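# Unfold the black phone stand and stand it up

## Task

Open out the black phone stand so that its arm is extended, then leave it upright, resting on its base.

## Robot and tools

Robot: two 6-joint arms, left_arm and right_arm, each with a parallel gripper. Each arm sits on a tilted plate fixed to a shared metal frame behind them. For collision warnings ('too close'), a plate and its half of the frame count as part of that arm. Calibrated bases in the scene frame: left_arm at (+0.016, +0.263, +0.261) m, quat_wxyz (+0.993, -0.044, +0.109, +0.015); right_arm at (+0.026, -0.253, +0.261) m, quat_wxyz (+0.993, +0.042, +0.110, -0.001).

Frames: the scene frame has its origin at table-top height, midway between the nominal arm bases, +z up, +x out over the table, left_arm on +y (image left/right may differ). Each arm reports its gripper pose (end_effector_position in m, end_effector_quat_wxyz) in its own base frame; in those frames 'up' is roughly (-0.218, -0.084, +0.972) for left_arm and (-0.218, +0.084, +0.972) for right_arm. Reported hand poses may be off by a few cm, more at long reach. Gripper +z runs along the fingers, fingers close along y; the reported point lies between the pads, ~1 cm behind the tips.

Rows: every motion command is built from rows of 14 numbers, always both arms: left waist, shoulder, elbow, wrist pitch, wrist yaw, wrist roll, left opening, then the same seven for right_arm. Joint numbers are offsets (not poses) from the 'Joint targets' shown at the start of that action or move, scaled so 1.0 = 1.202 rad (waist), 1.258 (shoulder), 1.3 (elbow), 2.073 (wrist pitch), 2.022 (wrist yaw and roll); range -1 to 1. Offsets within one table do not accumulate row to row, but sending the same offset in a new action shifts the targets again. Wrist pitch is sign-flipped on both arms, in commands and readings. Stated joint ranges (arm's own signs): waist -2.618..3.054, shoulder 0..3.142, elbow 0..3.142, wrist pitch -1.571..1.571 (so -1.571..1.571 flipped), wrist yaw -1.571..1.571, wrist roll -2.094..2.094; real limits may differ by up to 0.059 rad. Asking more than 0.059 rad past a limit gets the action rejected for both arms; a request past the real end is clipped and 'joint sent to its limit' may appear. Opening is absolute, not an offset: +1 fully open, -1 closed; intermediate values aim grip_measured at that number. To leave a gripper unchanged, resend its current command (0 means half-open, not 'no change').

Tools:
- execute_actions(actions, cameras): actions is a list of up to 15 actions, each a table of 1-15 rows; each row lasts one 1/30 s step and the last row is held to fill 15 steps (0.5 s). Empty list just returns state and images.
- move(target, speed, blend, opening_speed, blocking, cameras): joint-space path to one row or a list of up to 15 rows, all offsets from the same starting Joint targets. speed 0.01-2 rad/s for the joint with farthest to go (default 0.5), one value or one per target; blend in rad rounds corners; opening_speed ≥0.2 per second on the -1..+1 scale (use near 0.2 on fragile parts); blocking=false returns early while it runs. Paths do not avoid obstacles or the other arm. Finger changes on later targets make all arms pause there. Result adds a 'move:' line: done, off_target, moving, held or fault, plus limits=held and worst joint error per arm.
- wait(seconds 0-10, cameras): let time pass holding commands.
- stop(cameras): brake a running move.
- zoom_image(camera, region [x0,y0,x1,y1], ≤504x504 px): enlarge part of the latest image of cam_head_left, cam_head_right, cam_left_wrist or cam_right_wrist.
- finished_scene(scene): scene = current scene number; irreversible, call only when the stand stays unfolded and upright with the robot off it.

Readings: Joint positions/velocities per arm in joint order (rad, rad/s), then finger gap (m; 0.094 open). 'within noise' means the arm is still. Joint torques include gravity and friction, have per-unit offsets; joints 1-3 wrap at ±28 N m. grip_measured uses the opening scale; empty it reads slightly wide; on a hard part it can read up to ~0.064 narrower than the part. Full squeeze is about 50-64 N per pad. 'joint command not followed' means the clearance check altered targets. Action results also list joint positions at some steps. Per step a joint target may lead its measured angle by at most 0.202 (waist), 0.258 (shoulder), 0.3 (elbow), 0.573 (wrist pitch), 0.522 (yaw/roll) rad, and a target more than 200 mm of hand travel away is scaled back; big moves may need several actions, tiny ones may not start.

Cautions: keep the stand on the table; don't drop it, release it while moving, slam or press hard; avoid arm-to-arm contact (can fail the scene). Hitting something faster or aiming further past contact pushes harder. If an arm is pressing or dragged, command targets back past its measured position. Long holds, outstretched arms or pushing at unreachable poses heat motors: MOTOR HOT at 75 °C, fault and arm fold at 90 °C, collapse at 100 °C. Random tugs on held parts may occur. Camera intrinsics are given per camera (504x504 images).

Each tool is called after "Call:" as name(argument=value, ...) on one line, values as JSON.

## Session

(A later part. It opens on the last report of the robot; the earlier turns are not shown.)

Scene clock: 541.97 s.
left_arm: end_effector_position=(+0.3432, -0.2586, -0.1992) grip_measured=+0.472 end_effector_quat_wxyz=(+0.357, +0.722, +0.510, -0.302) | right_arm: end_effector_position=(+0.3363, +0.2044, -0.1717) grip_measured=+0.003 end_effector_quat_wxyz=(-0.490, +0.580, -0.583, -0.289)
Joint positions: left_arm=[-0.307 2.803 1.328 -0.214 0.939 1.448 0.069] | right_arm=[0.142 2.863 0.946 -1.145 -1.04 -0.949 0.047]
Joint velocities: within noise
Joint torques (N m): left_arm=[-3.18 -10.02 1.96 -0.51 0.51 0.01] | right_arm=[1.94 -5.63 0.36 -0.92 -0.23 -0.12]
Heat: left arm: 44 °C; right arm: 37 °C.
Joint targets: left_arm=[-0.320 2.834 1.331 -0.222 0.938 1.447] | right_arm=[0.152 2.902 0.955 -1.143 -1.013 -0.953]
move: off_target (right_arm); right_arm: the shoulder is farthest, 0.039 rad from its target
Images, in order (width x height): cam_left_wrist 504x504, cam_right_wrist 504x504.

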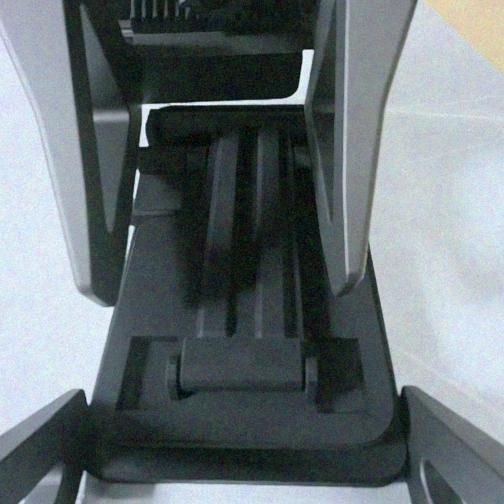

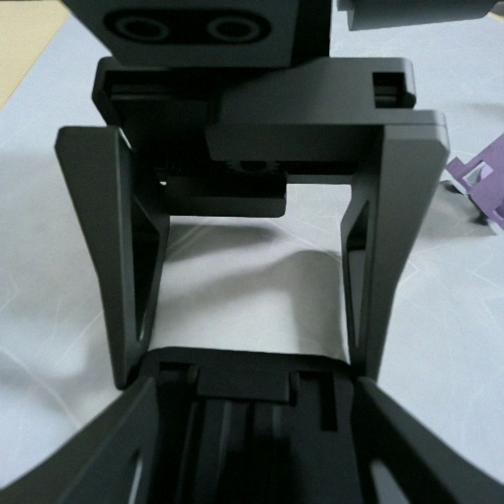

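Call:
zoom_image(camera="cam_left_wrist", region=[60, 0, 400, 300])

Call:
zoom_image(camera="cam_head_right", region=[180, 210, 330, 300])

Call:
zoom_image(camera="cam_right_wrist", region=[40, 320, 460, 504])

Scaled by 1.482 from the camera's 504x504 image, which has a finer 720x720 frame.

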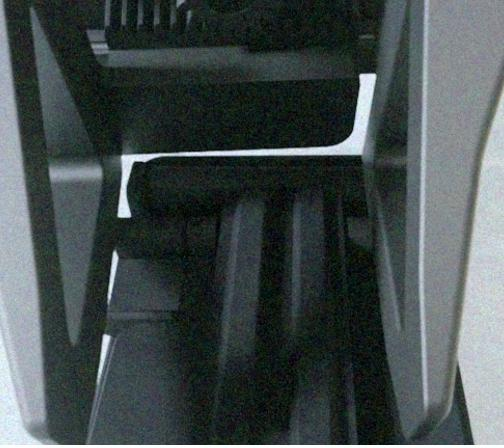

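This scene's latest camera images include none from cam_head_right. They are from: cam_left_wrist, cam_right_wrist. cam_head_right's image comes with the result of a call that names it in "cameras".

Scaled by 1.200 from the camera's 504x504 image, which has a finer 720x720 frame.

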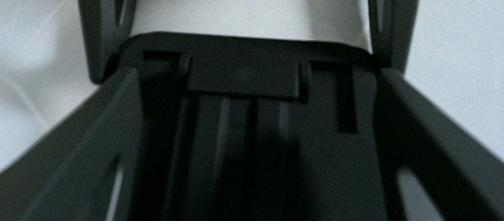

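Call:
move(target=[0,0,0,0,0,0,0.3,0.0058,-0.062,-0.0346,-0.0034,0.0104,0.003,-0.19], speed=0.1, opening_speed=0.4)

Scene clock: 565.77 s.
left_arm: end_effector_position=(+0.3432, -0.2586, -0.1992) grip_measured=+0.472 end_effector_quat_wxyz=(+0.357, +0.722, +0.510, -0.302) | right_arm: end_effector_position=(+0.3378, +0.2033, -0.1716) grip_measured=-0.187 end_effector_quat_wxyz=(-0.485, +0.581, -0.595, -0.271)
Joint positions: left_arm=[-0.307 2.803 1.328 -0.214 0.939 1.448 0.069] | right_arm=[0.152 2.843 0.92 -1.153 -0.989 -0.946 0.038]
Joint velocities: within noise
Joint torques (N m): left_arm=[-3.12 -9.87 1.7 -0.54 0.48 0] | right_arm=[1.8 -10 -1.44 -0.93 -0.61 -0.03]
Heat: left arm: 44 °C; right arm: 37 °C.
Joint targets: left_arm=[-0.320 2.834 1.331 -0.222 0.938 1.447] | right_arm=[0.159 2.824 0.910 -1.150 -0.992 -0.947]
move: done

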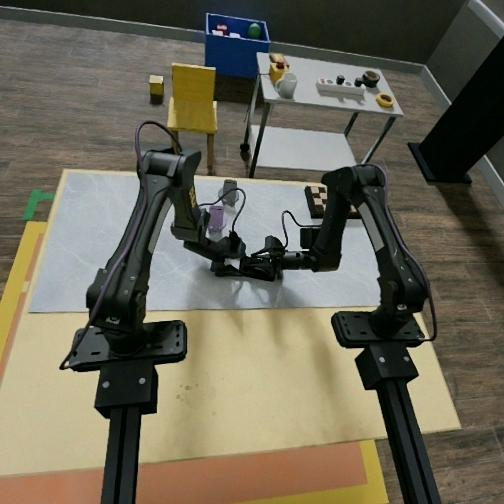

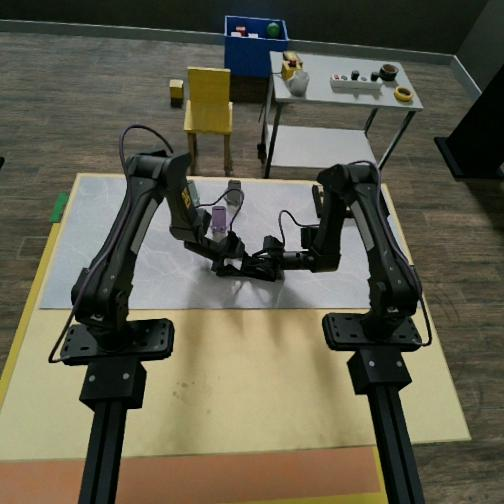

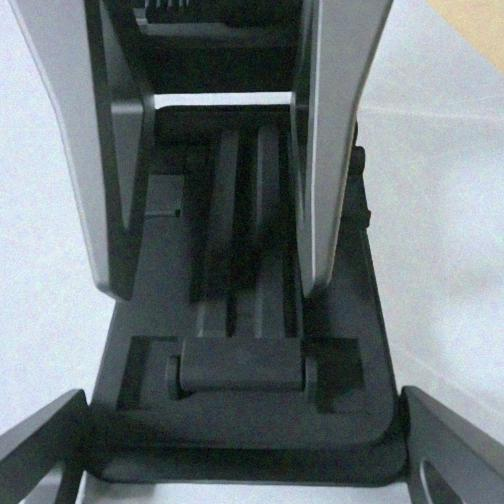

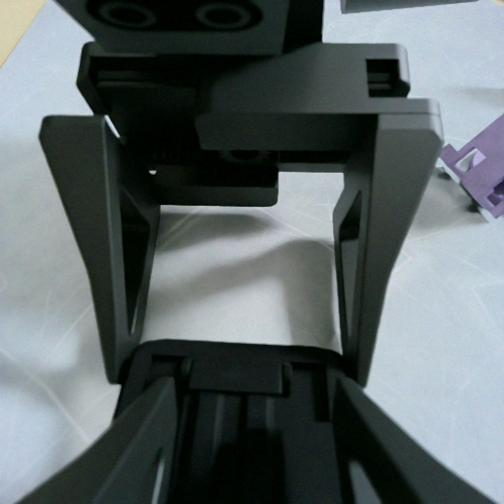

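Call:
move(target=[0,0,0,0,0,0,0.3,-0.0158,0.0445,0.0177,0.0024,-0.0213,-0.0054,-0.19], speed=0.1, cameras=["cam_left_wrist","cam_right_wrist"])

Scene clock: 578.63 s.
left_arm: end_effector_position=(+0.3432, -0.2586, -0.1992) grip_measured=+0.472 end_effector_quat_wxyz=(+0.357, +0.722, +0.510, -0.302) | right_arm: end_effector_position=(+0.3377, +0.2037, -0.1702) grip_measured=-0.187 end_effector_quat_wxyz=(-0.489, +0.582, -0.588, -0.276)
Joint positions: left_arm=[-0.307 2.803 1.328 -0.214 0.939 1.448 0.069] | right_arm=[0.147 2.848 0.928 -1.153 -1.011 -0.951 0.038]
Joint velocities: within noise
Joint torques (N m): left_arm=[-3.12 -9.96 1.76 -0.48 0.49 0.02] | right_arm=[0.68 -6.17 -0.17 -0.89 -0.78 -0.09]
Heat: left arm: 44 °C; right arm: 40 °C.
Joint targets: left_arm=[-0.320 2.834 1.331 -0.222 0.938 1.447] | right_arm=[0.140 2.880 0.934 -1.145 -1.035 -0.958]
move: done
Images, in order (width x height): cam_left_wrist 504x504, cam_right_wrist 504x504.

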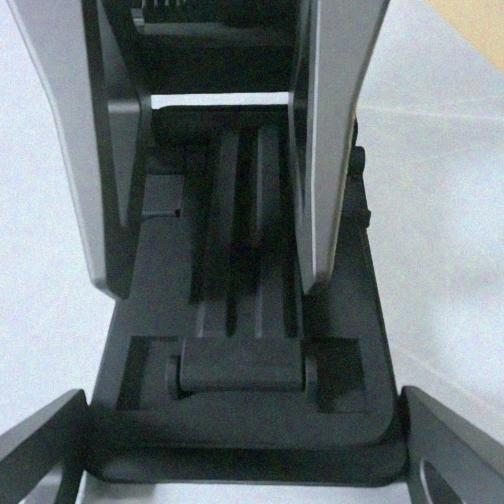

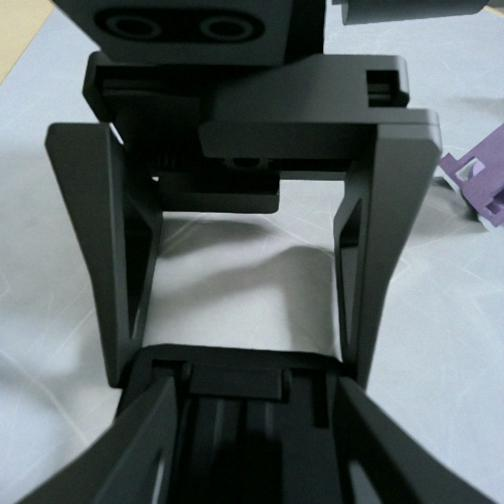

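Call:
move(target=[0,0,0,0,0,0,0.3,0.0008,0.0095,-0.002,0.006,-0.0025,0,-0.19], speed=0.1, cameras=["cam_left_wrist","cam_right_wrist"])

Scene clock: 587.33 s.
left_arm: end_effector_position=(+0.3432, -0.2586, -0.1992) grip_measured=+0.472 end_effector_quat_wxyz=(+0.357, +0.722, +0.510, -0.302) | right_arm: end_effector_position=(+0.3338, +0.2038, -0.1731) grip_measured=-0.187 end_effector_quat_wxyz=(-0.486, +0.581, -0.589, -0.282)
Joint positions: left_arm=[-0.307 2.803 1.328 -0.214 0.939 1.448 0.069] | right_arm=[0.147 2.859 0.928 -1.153 -1.018 -0.951 0.038]
Joint velocities: within noise
Joint torques (N m): left_arm=[-3.11 -9.91 1.92 -0.54 0.5 -0.01] | right_arm=[0.79 -6 -0.35 -0.75 -0.81 -0.1]
Heat: left arm: 44 °C; right arm: 40 °C.
Joint targets: left_arm=[-0.320 2.834 1.331 -0.222 0.938 1.447] | right_arm=[0.141 2.891 0.931 -1.133 -1.040 -0.958]
move: done
Images, in order (width x height): cam_left_wrist 504x504, cam_right_wrist 504x504.

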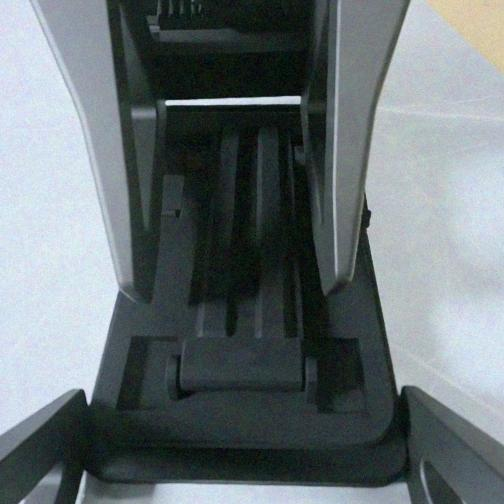

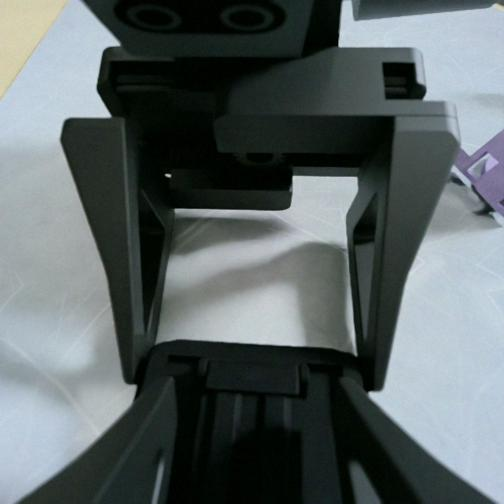

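Call:
move(target=[0,0,0,0,0,0,0.3,0.0458,0.0366,0.0454,-0.027,0.0361,0.0307,-0.19], speed=0.06, cameras=["cam_left_wrist","cam_right_wrist"])

Call:
zoom_image(camera="cam_right_wrist", region=[100, 320, 400, 504])

Call:
zoom_image(camera="cam_left_wrist", region=[80, 200, 410, 504])

Scene clock: 604.10 s.
left_arm: end_effector_position=(+0.3432, -0.2586, -0.1992) grip_measured=+0.472 end_effector_quat_wxyz=(+0.357, +0.722, +0.510, -0.302) | right_arm: end_effector_position=(+0.3403, +0.2180, -0.1744) grip_measured=-0.187 end_effector_quat_wxyz=(-0.494, +0.579, -0.580, -0.289)
Joint positions: left_arm=[-0.307 2.803 1.328 -0.214 0.939 1.448 0.069] | right_arm=[0.183 2.893 0.978 -1.205 -1.015 -0.887 0.038]
Joint velocities: within noise
Joint torques (N m): left_arm=[-3.21 -9.85 1.68 -0.48 0.49 0.05] | right_arm=[2.4 -5.44 0.55 -0.88 0.04 -0.13]
Heat: left arm: 44 °C; right arm: 39 °C.
Joint targets: left_arm=[-0.320 2.834 1.331 -0.222 0.938 1.447] | right_arm=[0.196 2.938 0.990 -1.189 -0.967 -0.896]
move: off_target (right_arm); right_arm: the wrist yaw is farthest, 0.048 rad from its target
Images, in order (width x height): cam_left_wrist 504x504, cam_right_wrist 504x504.

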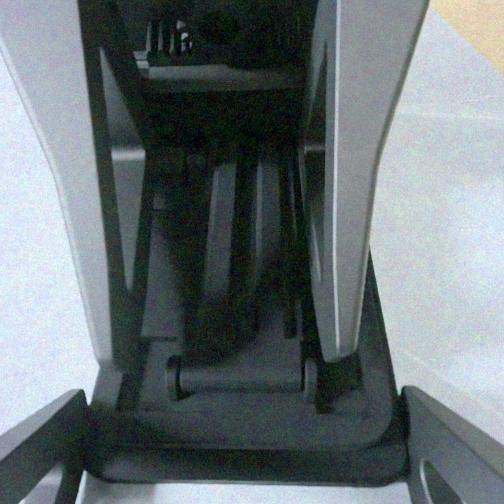

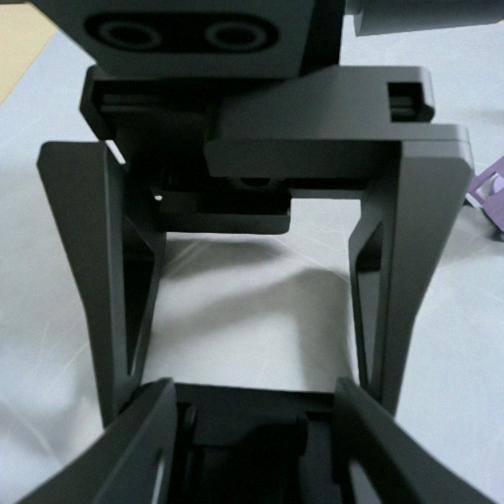

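Scaled by 1.680 from the camera's 504x504 image, which has a finer 720x720 frame.

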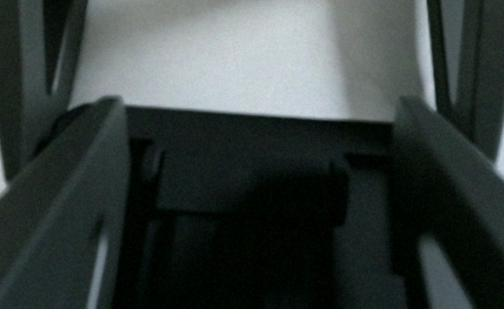

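Scaled by 1.527 from the camera's 504x504 image, which has a finer 720x720 frame.

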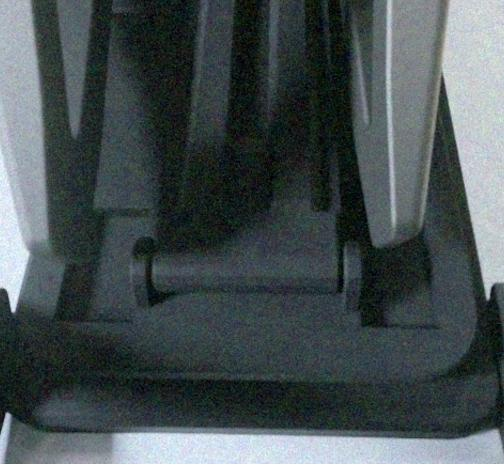

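Call:
move(target=[0,0,0,0,0,0,0.3,0.0241,-0.0739,-0.0254,0.0034,0.0109,0.0183,-0.19], speed=0.08, cameras=["cam_left_wrist","cam_right_wrist"])

Call:
zoom_image(camera="cam_left_wrist", region=[80, 200, 410, 504])

Scene clock: 636.37 s.
left_arm: end_effector_position=(+0.3432, -0.2586, -0.1992) grip_measured=+0.472 end_effector_quat_wxyz=(+0.357, +0.722, +0.510, -0.302) | right_arm: end_effector_position=(+0.3417, +0.2244, -0.1751) grip_measured=-0.187 end_effector_quat_wxyz=(-0.485, +0.580, -0.594, -0.275)
Joint positions: left_arm=[-0.307 2.803 1.328 -0.214 0.939 1.447 0.069] | right_arm=[0.216 2.87 0.962 -1.2 -0.949 -0.866 0.038]
Joint velocities: within noise
Joint torques (N m): left_arm=[-3.08 -9.87 1.76 -0.5 0.53 -0.01] | right_arm=[2.09 -10.55 -0.85 -0.85 -0.45 0.03]
Heat: left arm: 44 °C; right arm: 39 °C.
Joint targets: left_arm=[-0.320 2.834 1.331 -0.222 0.938 1.447] | right_arm=[0.225 2.845 0.957 -1.182 -0.945 -0.859]
move: done
Images, in order (width x height): cam_left_wrist 504x504, cam_right_wrist 504x504.

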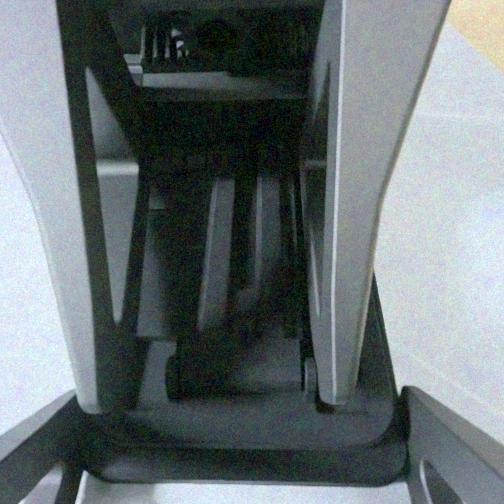

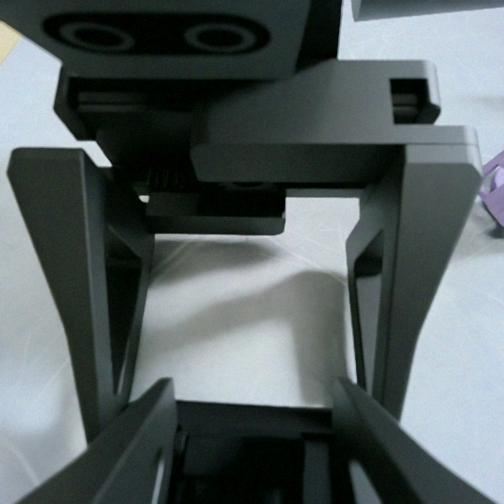

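Scaled by 1.527 from the camera's 504x504 image, which has a finer 720x720 frame.

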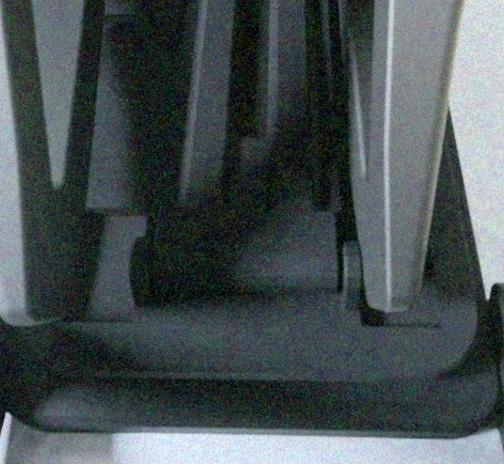

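Call:
move(target=[0,0,0,0,0,0,0.3,0,0,0,0,0,0,-0.6], opening_speed=0.2, cameras=["cam_left_wrist","cam_right_wrist"])

Call:
zoom_image(camera="cam_left_wrist", region=[80, 200, 410, 504])

Scene clock: 642.70 s.
left_arm: end_effector_position=(+0.3436, -0.2587, -0.1992) grip_measured=+0.472 end_effector_quat_wxyz=(+0.357, +0.722, +0.510, -0.302) | right_arm: end_effector_position=(+0.3404, +0.2252, -0.1759) grip_measured=-0.417 end_effector_quat_wxyz=(-0.482, +0.579, -0.596, -0.277)
Joint positions: left_arm=[-0.307 2.803 1.328 -0.216 0.938 1.445 0.069] | right_arm=[0.219 2.87 0.962 -1.194 -0.948 -0.863 0.027]
Joint velocities: within noise
Joint torques (N m): left_arm=[-3.18 -9.89 1.76 -0.53 0.49 0.01] | right_arm=[1.87 -10.69 -0.8 -0.91 -0.46 0.02]
Heat: left arm: 44 °C; right arm: 41 °C.
Joint targets: left_arm=[-0.320 2.834 1.331 -0.222 0.938 1.447] | right_arm=[0.225 2.845 0.957 -1.182 -0.945 -0.859]
move: done
Images, in order (width x height): cam_left_wrist 504x504, cam_right_wrist 504x504.

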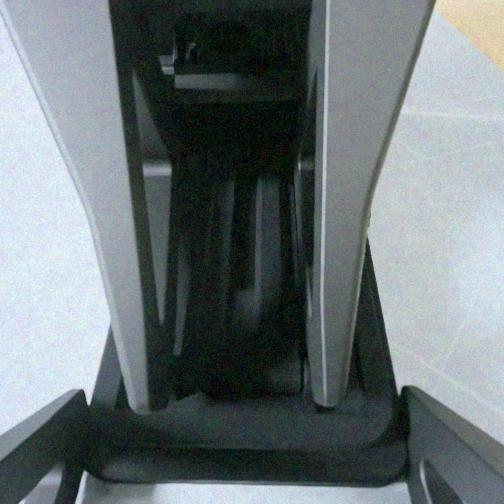

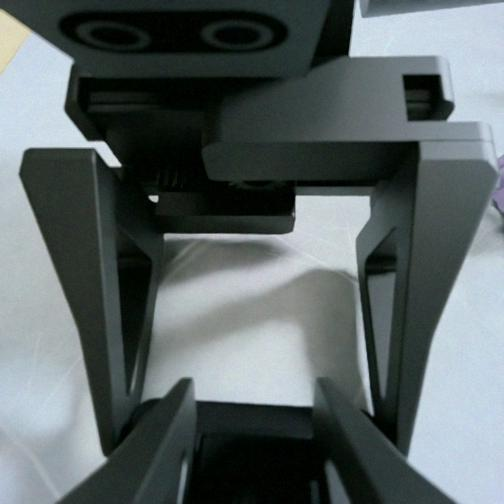

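Scaled by 1.527 from the camera's 504x504 image, which has a finer 720x720 frame.

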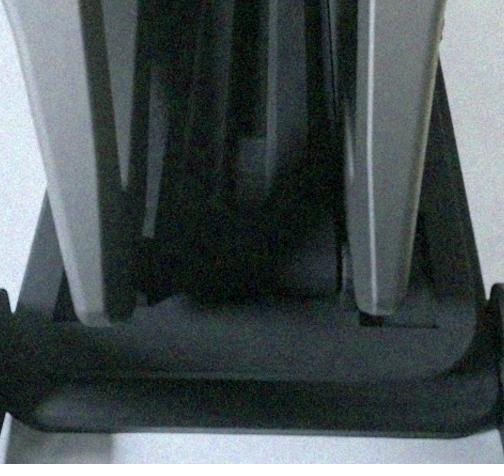

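Call:
move(target=[0,0,0,0,0,0,0.1,-0.0191,-0.1232,-0.0854,-0.0328,-0.0396,-0.0079,-0.8], speed=0.08)

Scene clock: 669.27 s.
left_arm: end_effector_position=(+0.3402, -0.2718, -0.1825) grip_measured=+0.472 end_effector_quat_wxyz=(+0.387, +0.712, +0.480, -0.335) | right_arm: end_effector_position=(+0.3362, +0.2155, -0.1528) grip_measured=-0.418 end_effector_quat_wxyz=(-0.478, +0.579, -0.608, -0.258)
Joint positions: left_arm=[-0.316 2.803 1.335 -0.241 1.04 1.441 0.069] | right_arm=[0.207 2.755 0.846 -1.176 -0.912 -0.885 0.027]
Joint velocities: within noise
Joint torques (N m): left_arm=[-2.29 -10.22 1.26 -0.3 -0.53 0.04] | right_arm=[0.98 -13.57 -0.43 -1.77 -1.85 0.12]
Heat: left arm: 44 °C; right arm: 47 °C.
Joint targets: left_arm=[-0.320 2.834 1.331 -0.222 0.938 1.447] | right_arm=[0.202 2.690 0.846 -1.250 -1.025 -0.875]
move: off_target (left_arm, right_arm); left_arm: the wrist yaw is farthest, 0.102 rad from its target; right_arm: the wrist yaw is farthest, 0.113 rad from its target

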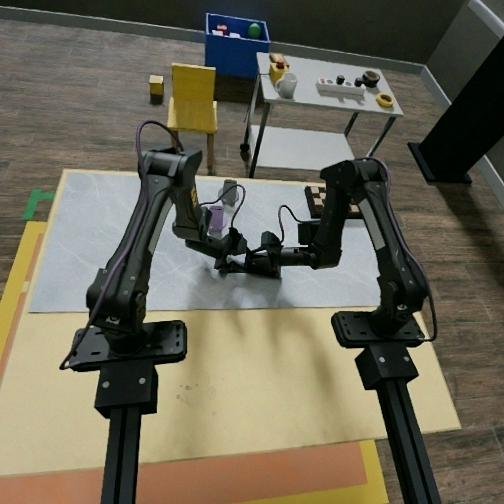

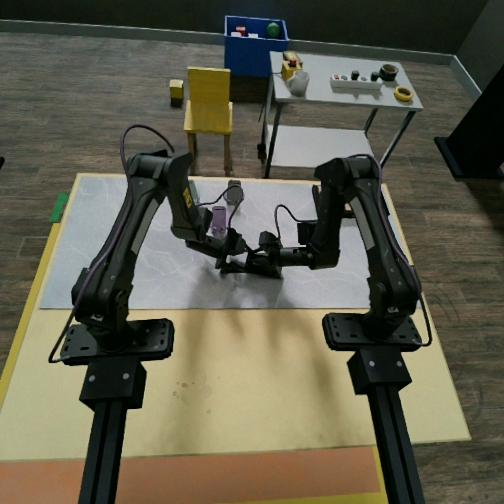

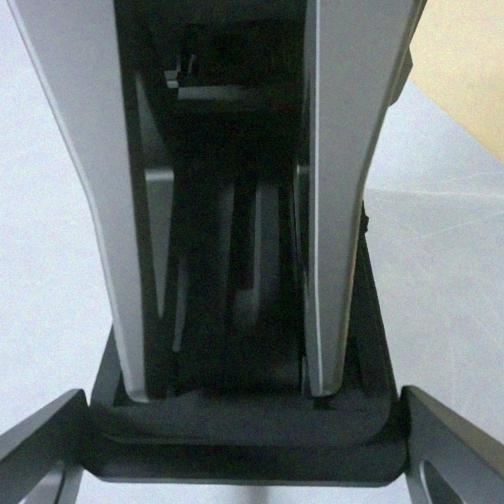

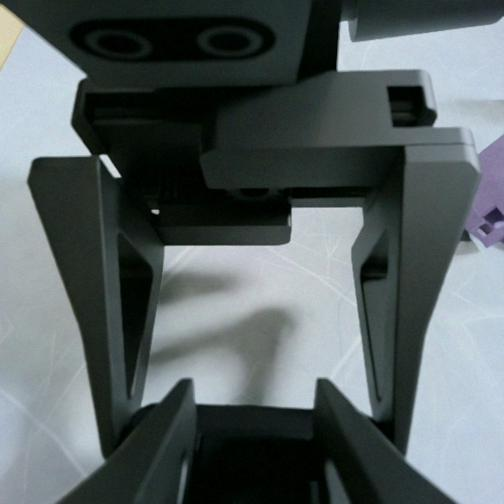

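Call:
move(target=[0,0.016,0,0,-0.0495,0,0.1,-0.0217,-0.0517,-0.0377,0.012,-0.0136,-0.0149,-0.8], speed=0.08, cameras=["cam_head_right","cam_left_wrist"])

Call:
zoom_image(camera="cam_head_right", region=[190, 220, 310, 300])

Scene clock: 682.23 s.
left_arm: end_effector_position=(+0.3441, -0.2760, -0.1858) grip_measured=+0.472 end_effector_quat_wxyz=(+0.385, +0.722, +0.479, -0.318) | right_arm: end_effector_position=(+0.3347, +0.2098, -0.1385) grip_measured=-0.422 end_effector_quat_wxyz=(-0.481, +0.580, -0.606, -0.256)
Joint positions: left_arm=[-0.331 2.803 1.341 -0.263 1.002 1.434 0.069] | right_arm=[0.189 2.693 0.801 -1.149 -0.925 -0.909 0.027]
Joint velocities: within noise
Joint torques (N m): left_arm=[-1.24 -8.39 1.02 -0.11 -1.14 0.2] | right_arm=[0.34 -13.81 -0.65 -1.77 -2.02 0.04]
Heat: left arm: 44 °C; right arm: 46 °C.
Joint targets: left_arm=[-0.320 2.854 1.331 -0.222 0.838 1.447] | right_arm=[0.176 2.625 0.797 -1.225 -1.053 -0.905]
move: off_target (left_arm, right_arm); left_arm: the wrist yaw is farthest, 0.164 rad from its target; right_arm: the wrist yaw is farthest, 0.128 rad from its target
Images, in order (width x height): cam_head_right 504x504, cam_left_wrist 504x504.

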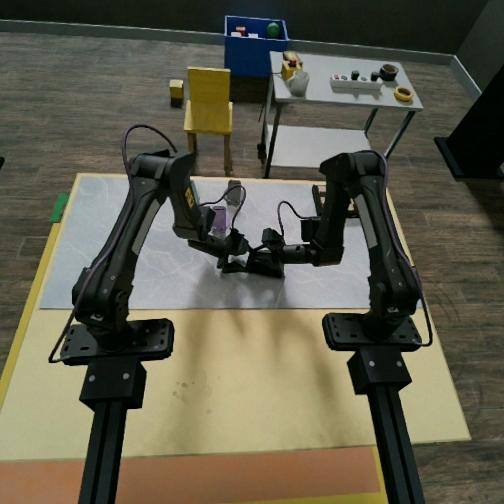

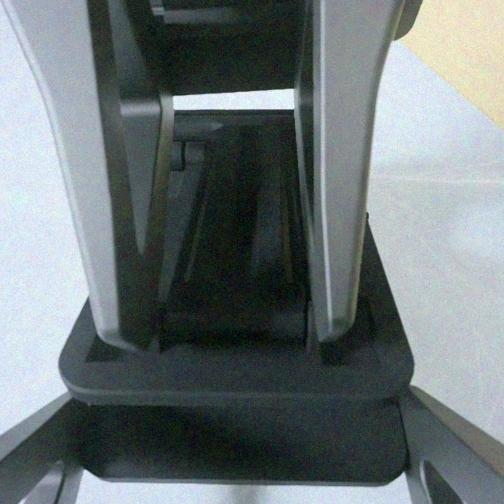

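Scaled by 4.200 from the camera's 504x504 image, which has a finer 720x720 frame.

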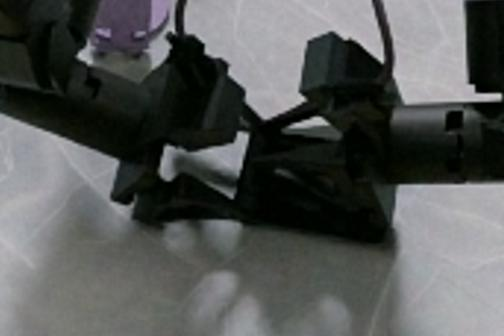

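Call:
move(target=[0,0.01,0,0,-0.02,0,0.1,-0.0217,-0.0517,-0.0377,0.012,-0.0136,-0.0149,-0.8], speed=0.08, cameras=["cam_head_right","cam_left_wrist","cam_right_wrist"])

Call:
zoom_image(camera="cam_head_right", region=[190, 220, 310, 300])

Scene clock: 688.20 s.
left_arm: end_effector_position=(+0.3474, -0.2746, -0.1905) grip_measured=+0.472 end_effector_quat_wxyz=(+0.380, +0.728, +0.484, -0.302) | right_arm: end_effector_position=(+0.3299, +0.2033, -0.1230) grip_measured=-0.427 end_effector_quat_wxyz=(-0.484, +0.582, -0.600, -0.258)
Joint positions: left_arm=[-0.334 2.803 1.341 -0.269 0.966 1.434 0.069] | right_arm=[0.165 2.629 0.75 -1.121 -0.953 -0.937 0.027]
Joint velocities: within noise
Joint torques (N m): left_arm=[-0.84 -7.25 1.02 -0.05 -1.25 0.15] | right_arm=[0.18 -13.6 -0.49 -1.79 -2.04 0]
Heat: left arm: 44 °C; right arm: 47 °C.
Joint targets: left_arm=[-0.320 2.867 1.331 -0.222 0.798 1.447] | right_arm=[0.150 2.560 0.748 -1.200 -1.080 -0.935]
move: off_target (left_arm, right_arm); left_arm: the wrist yaw is farthest, 0.169 rad from its target; right_arm: the wrist yaw is farthest, 0.127 rad from its target
Images, in order (width x height): cam_head_right 504x504, cam_left_wrist 504x504, cam_right_wrist 504x504.

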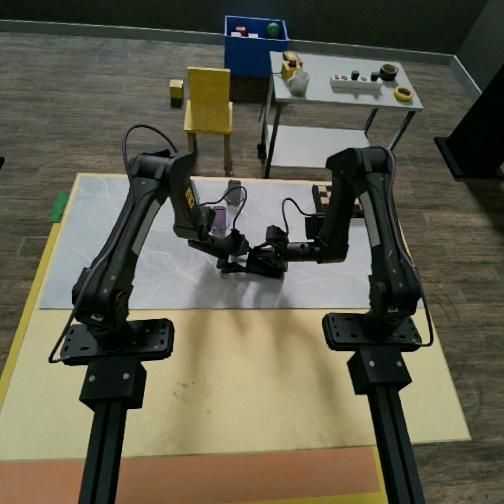

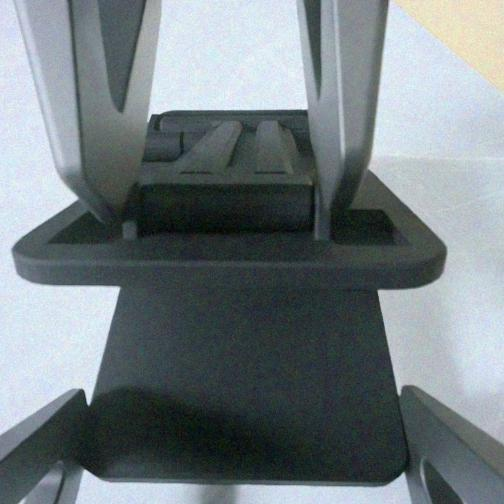

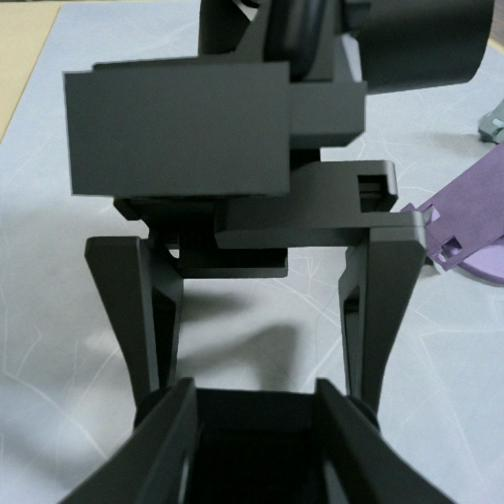

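Scaled by 4.200 from the camera's 504x504 image, which has a finer 720x720 frame.

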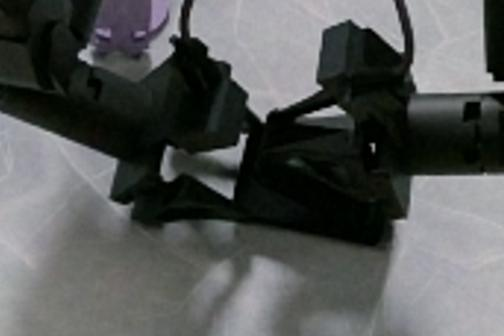

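Call:
move(target=[0,0,0,0,0,0,0.1,-0.0998,-0.0477,-0.0523,0.082,0,-0.0618,-0.8], speed=0.1, cameras=["cam_head_right","cam_left_wrist","cam_right_wrist"])

Call:
zoom_image(camera="cam_head_right", region=[190, 220, 310, 300])

Scene clock: 701.20 s.
left_arm: end_effector_position=(+0.3508, -0.2693, -0.1987) grip_measured=+0.472 end_effector_quat_wxyz=(+0.369, +0.730, +0.499, -0.286) | right_arm: end_effector_position=(+0.3362, +0.1686, -0.0903) grip_measured=-0.797 end_effector_quat_wxyz=(-0.519, +0.580, -0.579, -0.243)
Joint positions: left_arm=[-0.331 2.809 1.341 -0.271 0.92 1.425 0.069] | right_arm=[0.036 2.521 0.688 -1.059 -1.058 -1.053 0.01]
Joint velocities: within noise
Joint torques (N m): left_arm=[-1.17 -7.68 0.83 -0.04 -0.76 0.27] | right_arm=[0.47 -9.77 -0.8 -0.61 -0.77 -0.12]
Heat: left arm: 43 °C; right arm: 50 °C.
Joint targets: left_arm=[-0.320 2.867 1.331 -0.222 0.798 1.447] | right_arm=[0.030 2.500 0.680 -1.030 -1.081 -1.060]
move: off_target (left_arm); left_arm: the wrist yaw is farthest, 0.122 rad from its target
Images, in order (width x height): cam_head_right 504x504, cam_left_wrist 504x504, cam_right_wrist 504x504.

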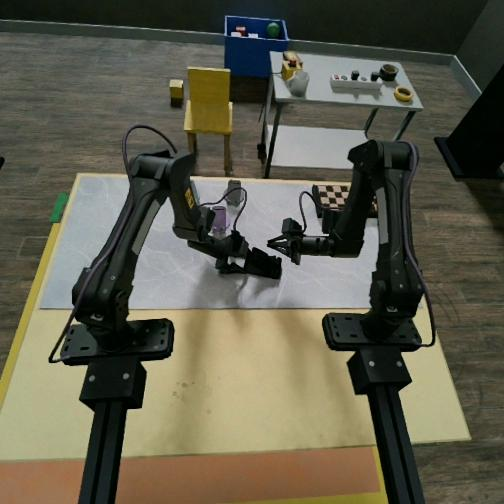

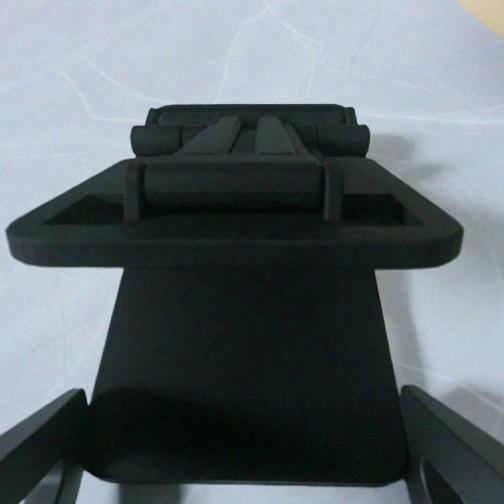

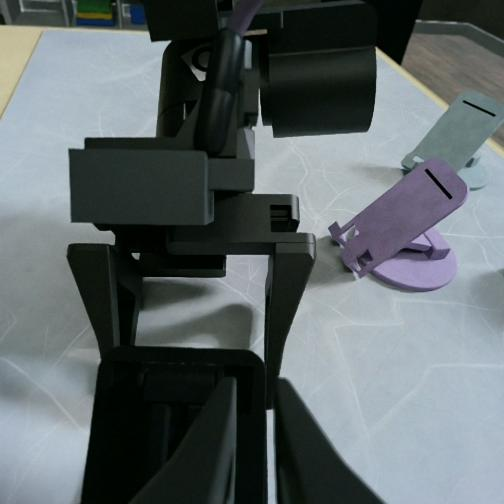

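Scaled by 4.200 from the camera's 504x504 image, which has a finer 720x720 frame.

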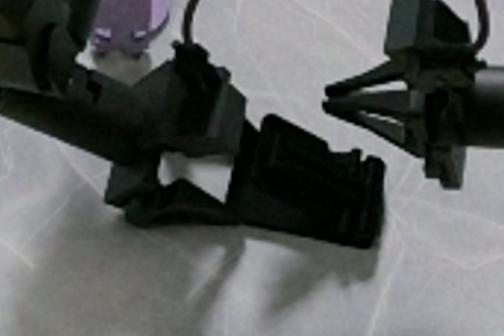

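Call:
zoom_image(camera="cam_left_wrist", region=[0, 90, 480, 290])

Call:
zoom_image(camera="cam_right_wrist", region=[60, 320, 320, 504])

Scaled by 1.050 from the camera's 504x504 image, which has a finer 720x720 frame.

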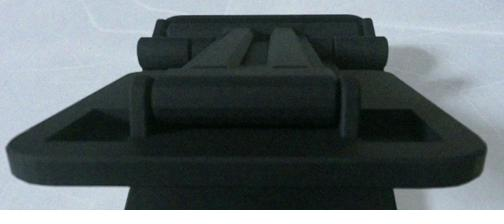

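Scaled by 1.938 from the camera's 504x504 image, which has a finer 720x720 frame.

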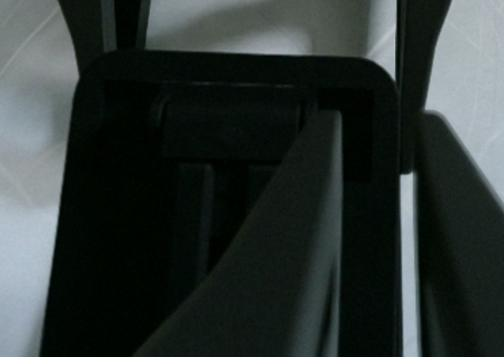

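Call:
move(target=[0,0,0,0,0,0,0.1,0.1506,-0.2544,0.0062,0.2923,0.2428,-0.0475,0.0], speed=0.2, opening_speed=1.0)

Scene clock: 744.13 s.
left_arm: end_effector_position=(+0.3508, -0.2693, -0.1987) grip_measured=+0.472 end_effector_quat_wxyz=(+0.369, +0.730, +0.499, -0.286) | right_arm: end_effector_position=(+0.3285, +0.1687, -0.1006) grip_measured=-0.003 end_effector_quat_wxyz=(-0.341, +0.636, -0.678, -0.139)
Joint positions: left_arm=[-0.331 2.809 1.341 -0.271 0.92 1.425 0.069] | right_arm=[0.202 2.201 0.688 -0.449 -0.586 -1.149 0.047]
Joint velocities: within noise
Joint torques (N m): left_arm=[-1.2 -7.73 1.03 -0.05 -0.79 0.25] | right_arm=[1.88 -9.83 1.76 -0.39 -0.47 -0.1]
Heat: left arm: 41 °C; right arm: 44 °C.
Joint targets: left_arm=[-0.320 2.867 1.331 -0.222 0.798 1.447] | right_arm=[0.211 2.180 0.688 -0.424 -0.590 -1.156]
move: off_target (left_arm); left_arm: the wrist yaw is farthest, 0.122 rad from its target

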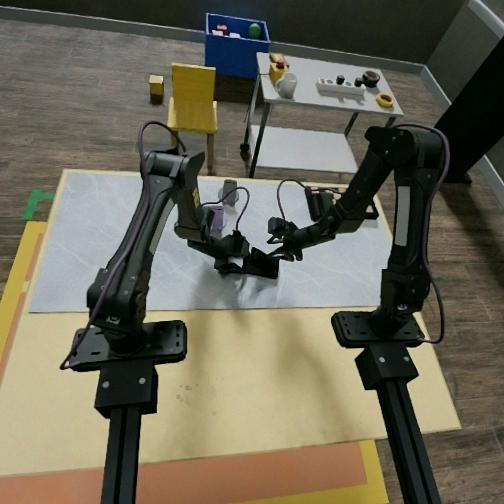

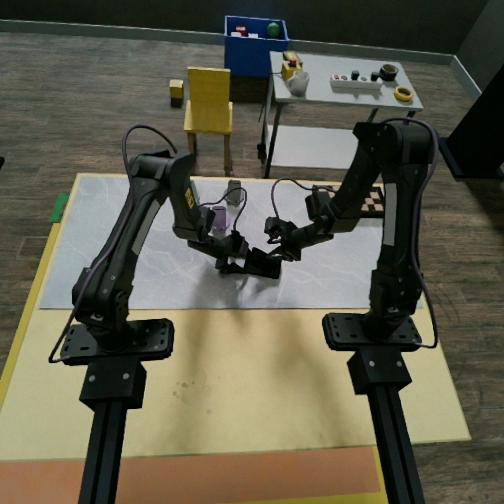

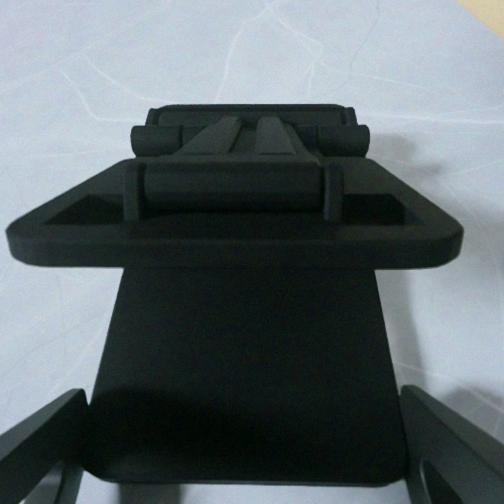

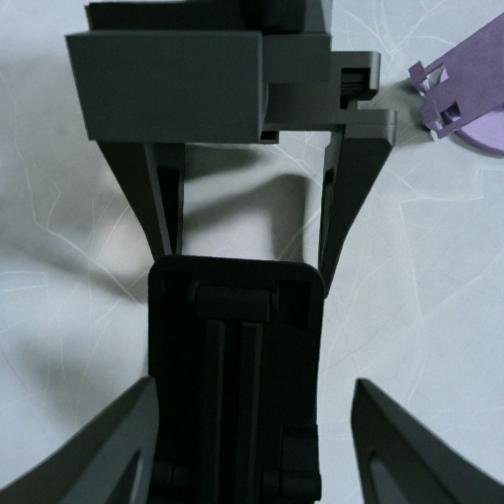

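Call:
move(target=[0,0,0,0,0,0,0.1,0.0404,0.1469,0.0572,-0.0649,0.0178,0.0291,-0.15], speed=0.15, cameras=["cam_left_wrist","cam_right_wrist"])

Scene clock: 759.50 s.
left_arm: end_effector_position=(+0.3508, -0.2693, -0.1987) grip_measured=+0.472 end_effector_quat_wxyz=(+0.369, +0.730, +0.499, -0.286) | right_arm: end_effector_position=(+0.3388, +0.1836, -0.1275) grip_measured=-0.147 end_effector_quat_wxyz=(-0.341, +0.638, -0.678, -0.132)
Joint positions: left_arm=[-0.331 2.809 1.341 -0.271 0.92 1.425 0.069] | right_arm=[0.25 2.336 0.753 -0.55 -0.55 -1.104 0.04]
Joint velocities: within noise
Joint torques (N m): left_arm=[-1.1 -7.77 0.84 -0.08 -0.78 0.26] | right_arm=[2.14 -6.49 2.26 -0.76 -0.44 0.05]
Heat: left arm: 41 °C; right arm: 43 °C.
Joint targets: left_arm=[-0.320 2.867 1.331 -0.222 0.798 1.447] | right_arm=[0.260 2.365 0.762 -0.559 -0.554 -1.097]
move: off_target (left_arm); left_arm: the wrist yaw is farthest, 0.122 rad from its target
Images, in order (width x height): cam_left_wrist 504x504, cam_right_wrist 504x504.

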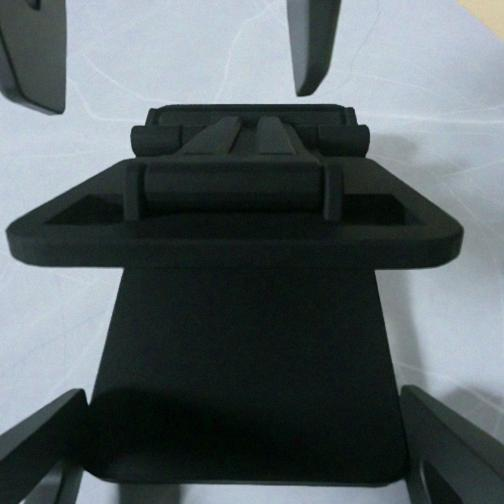

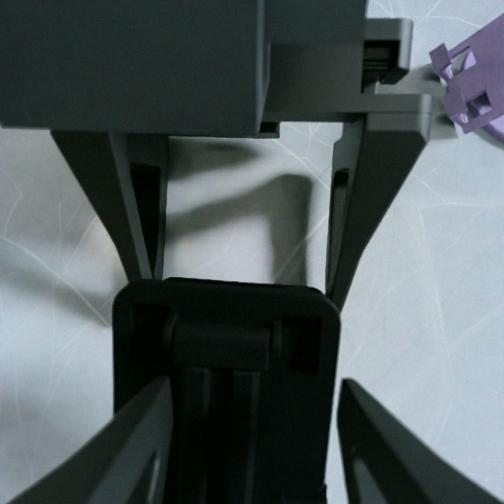

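Call:
move(target=[0,0,0,0,0,0,0.1,0.023,0.0439,0.0129,-0.0255,0.0125,0.0136,-0.17], speed=0.1, cameras=["cam_left_wrist","cam_right_wrist"])

Scene clock: 772.87 s.
left_arm: end_effector_position=(+0.3509, -0.2692, -0.1988) grip_measured=+0.472 end_effector_quat_wxyz=(+0.368, +0.729, +0.501, -0.286) | right_arm: end_effector_position=(+0.3398, +0.1903, -0.1392) grip_measured=-0.167 end_effector_quat_wxyz=(-0.341, +0.637, -0.680, -0.127)
Joint positions: left_arm=[-0.331 2.809 1.341 -0.271 0.919 1.421 0.069] | right_arm=[0.276 2.388 0.77 -0.602 -0.526 -1.077 0.039]
Joint velocities: within noise
Joint torques (N m): left_arm=[-1.11 -7.91 0.9 -0.09 -0.8 0.32] | right_arm=[2.24 -6.35 2.04 -0.81 -0.44 0.07]
Heat: left arm: 41 °C; right arm: 41 °C.
Joint targets: left_arm=[-0.320 2.867 1.331 -0.222 0.798 1.447] | right_arm=[0.287 2.420 0.779 -0.612 -0.528 -1.070]
move: off_target (left_arm); left_arm: the wrist yaw is farthest, 0.121 rad from its target
Images, in order (width x height): cam_left_wrist 504x504, cam_right_wrist 504x504.

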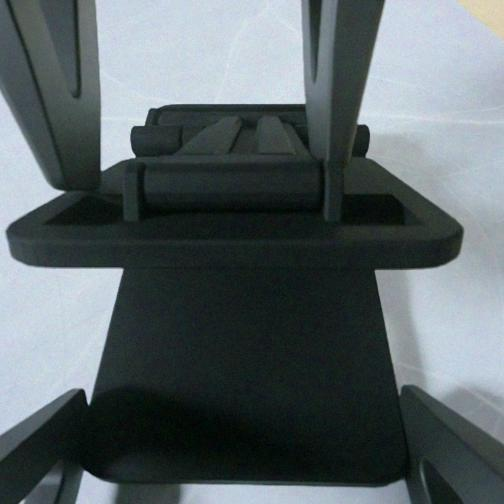

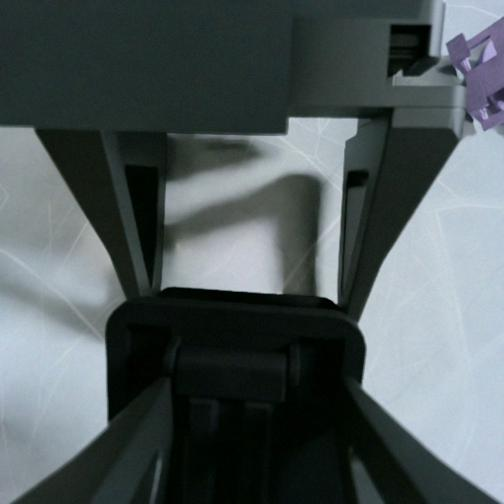

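Call:
move(target=[0,0,0,0,0,0,0.1,-0.0025,-0.0469,-0.0331,-0.0058,-0.0134,0,-0.17], speed=0.1, cameras=["cam_left_wrist","cam_right_wrist"])

Scene clock: 782.63 s.
left_arm: end_effector_position=(+0.3509, -0.2692, -0.1988) grip_measured=+0.472 end_effector_quat_wxyz=(+0.368, +0.729, +0.501, -0.286) | right_arm: end_effector_position=(+0.3324, +0.1890, -0.1395) grip_measured=-0.167 end_effector_quat_wxyz=(-0.339, +0.637, -0.680, -0.131)
Joint positions: left_arm=[-0.331 2.809 1.341 -0.271 0.919 1.421 0.069] | right_arm=[0.276 2.383 0.744 -0.616 -0.531 -1.077 0.039]
Joint velocities: within noise
Joint torques (N m): left_arm=[-1.07 -7.84 1.09 -0.04 -0.74 0.31] | right_arm=[1.99 -10.18 0.46 -0.77 -0.65 0.05]
Heat: left arm: 41 °C; right arm: 42 °C.
Joint targets: left_arm=[-0.320 2.867 1.331 -0.222 0.798 1.447] | right_arm=[0.284 2.361 0.736 -0.624 -0.555 -1.070]
move: off_target (left_arm); left_arm: the wrist yaw is farthest, 0.121 rad from its target
Images, in order (width x height): cam_left_wrist 504x504, cam_right_wrist 504x504.

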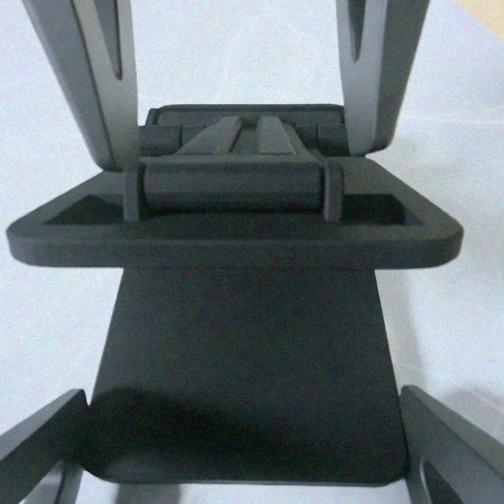

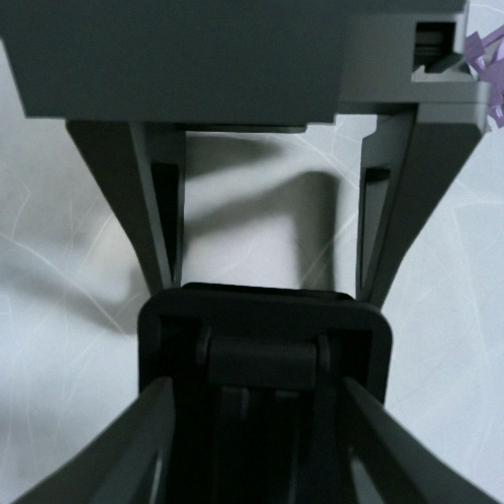

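Call:
move(target=[0,0,0,0,0,0,0.1,0.0233,0.0731,0.0423,-0.0077,0.0257,0.0094,-0.17], speed=0.08, cameras=["cam_left_wrist","cam_right_wrist"])

Scene clock: 793.77 s.
left_arm: end_effector_position=(+0.3511, -0.2690, -0.1991) grip_measured=+0.471 end_effector_quat_wxyz=(+0.366, +0.727, +0.505, -0.287) | right_arm: end_effector_position=(+0.3390, +0.1974, -0.1410) grip_measured=-0.167 end_effector_quat_wxyz=(-0.345, +0.637, -0.677, -0.129)
Joint positions: left_arm=[-0.331 2.809 1.341 -0.271 0.917 1.41 0.069] | right_arm=[0.296 2.404 0.772 -0.633 -0.522 -1.058 0.039]
Joint velocities: within noise
Joint torques (N m): left_arm=[-1.17 -7.83 1.09 -0.06 -0.71 0.41] | right_arm=[2.63 -5.35 3.04 -0.86 -0.16 0.09]
Heat: left arm: 41 °C; right arm: 44 °C.
Joint targets: left_arm=[-0.320 2.867 1.331 -0.222 0.798 1.447] | right_arm=[0.312 2.453 0.791 -0.640 -0.503 -1.051]
move: off_target (left_arm, right_arm); left_arm: the wrist yaw is farthest, 0.119 rad from its target; right_arm: the shoulder is farthest, 0.049 rad from its target
Images, in order (width x height): cam_left_wrist 504x504, cam_right_wrist 504x504.

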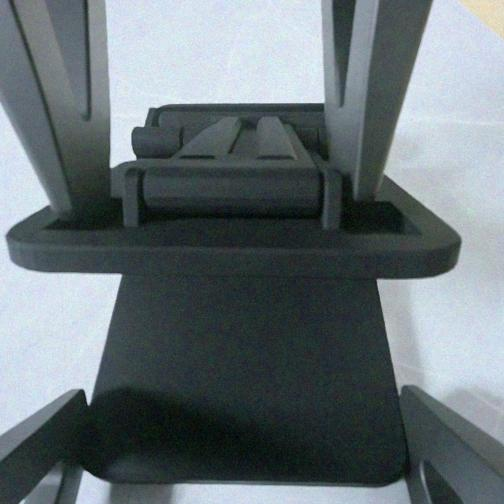

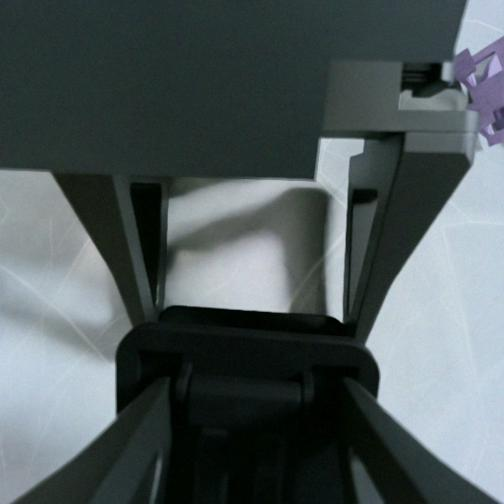

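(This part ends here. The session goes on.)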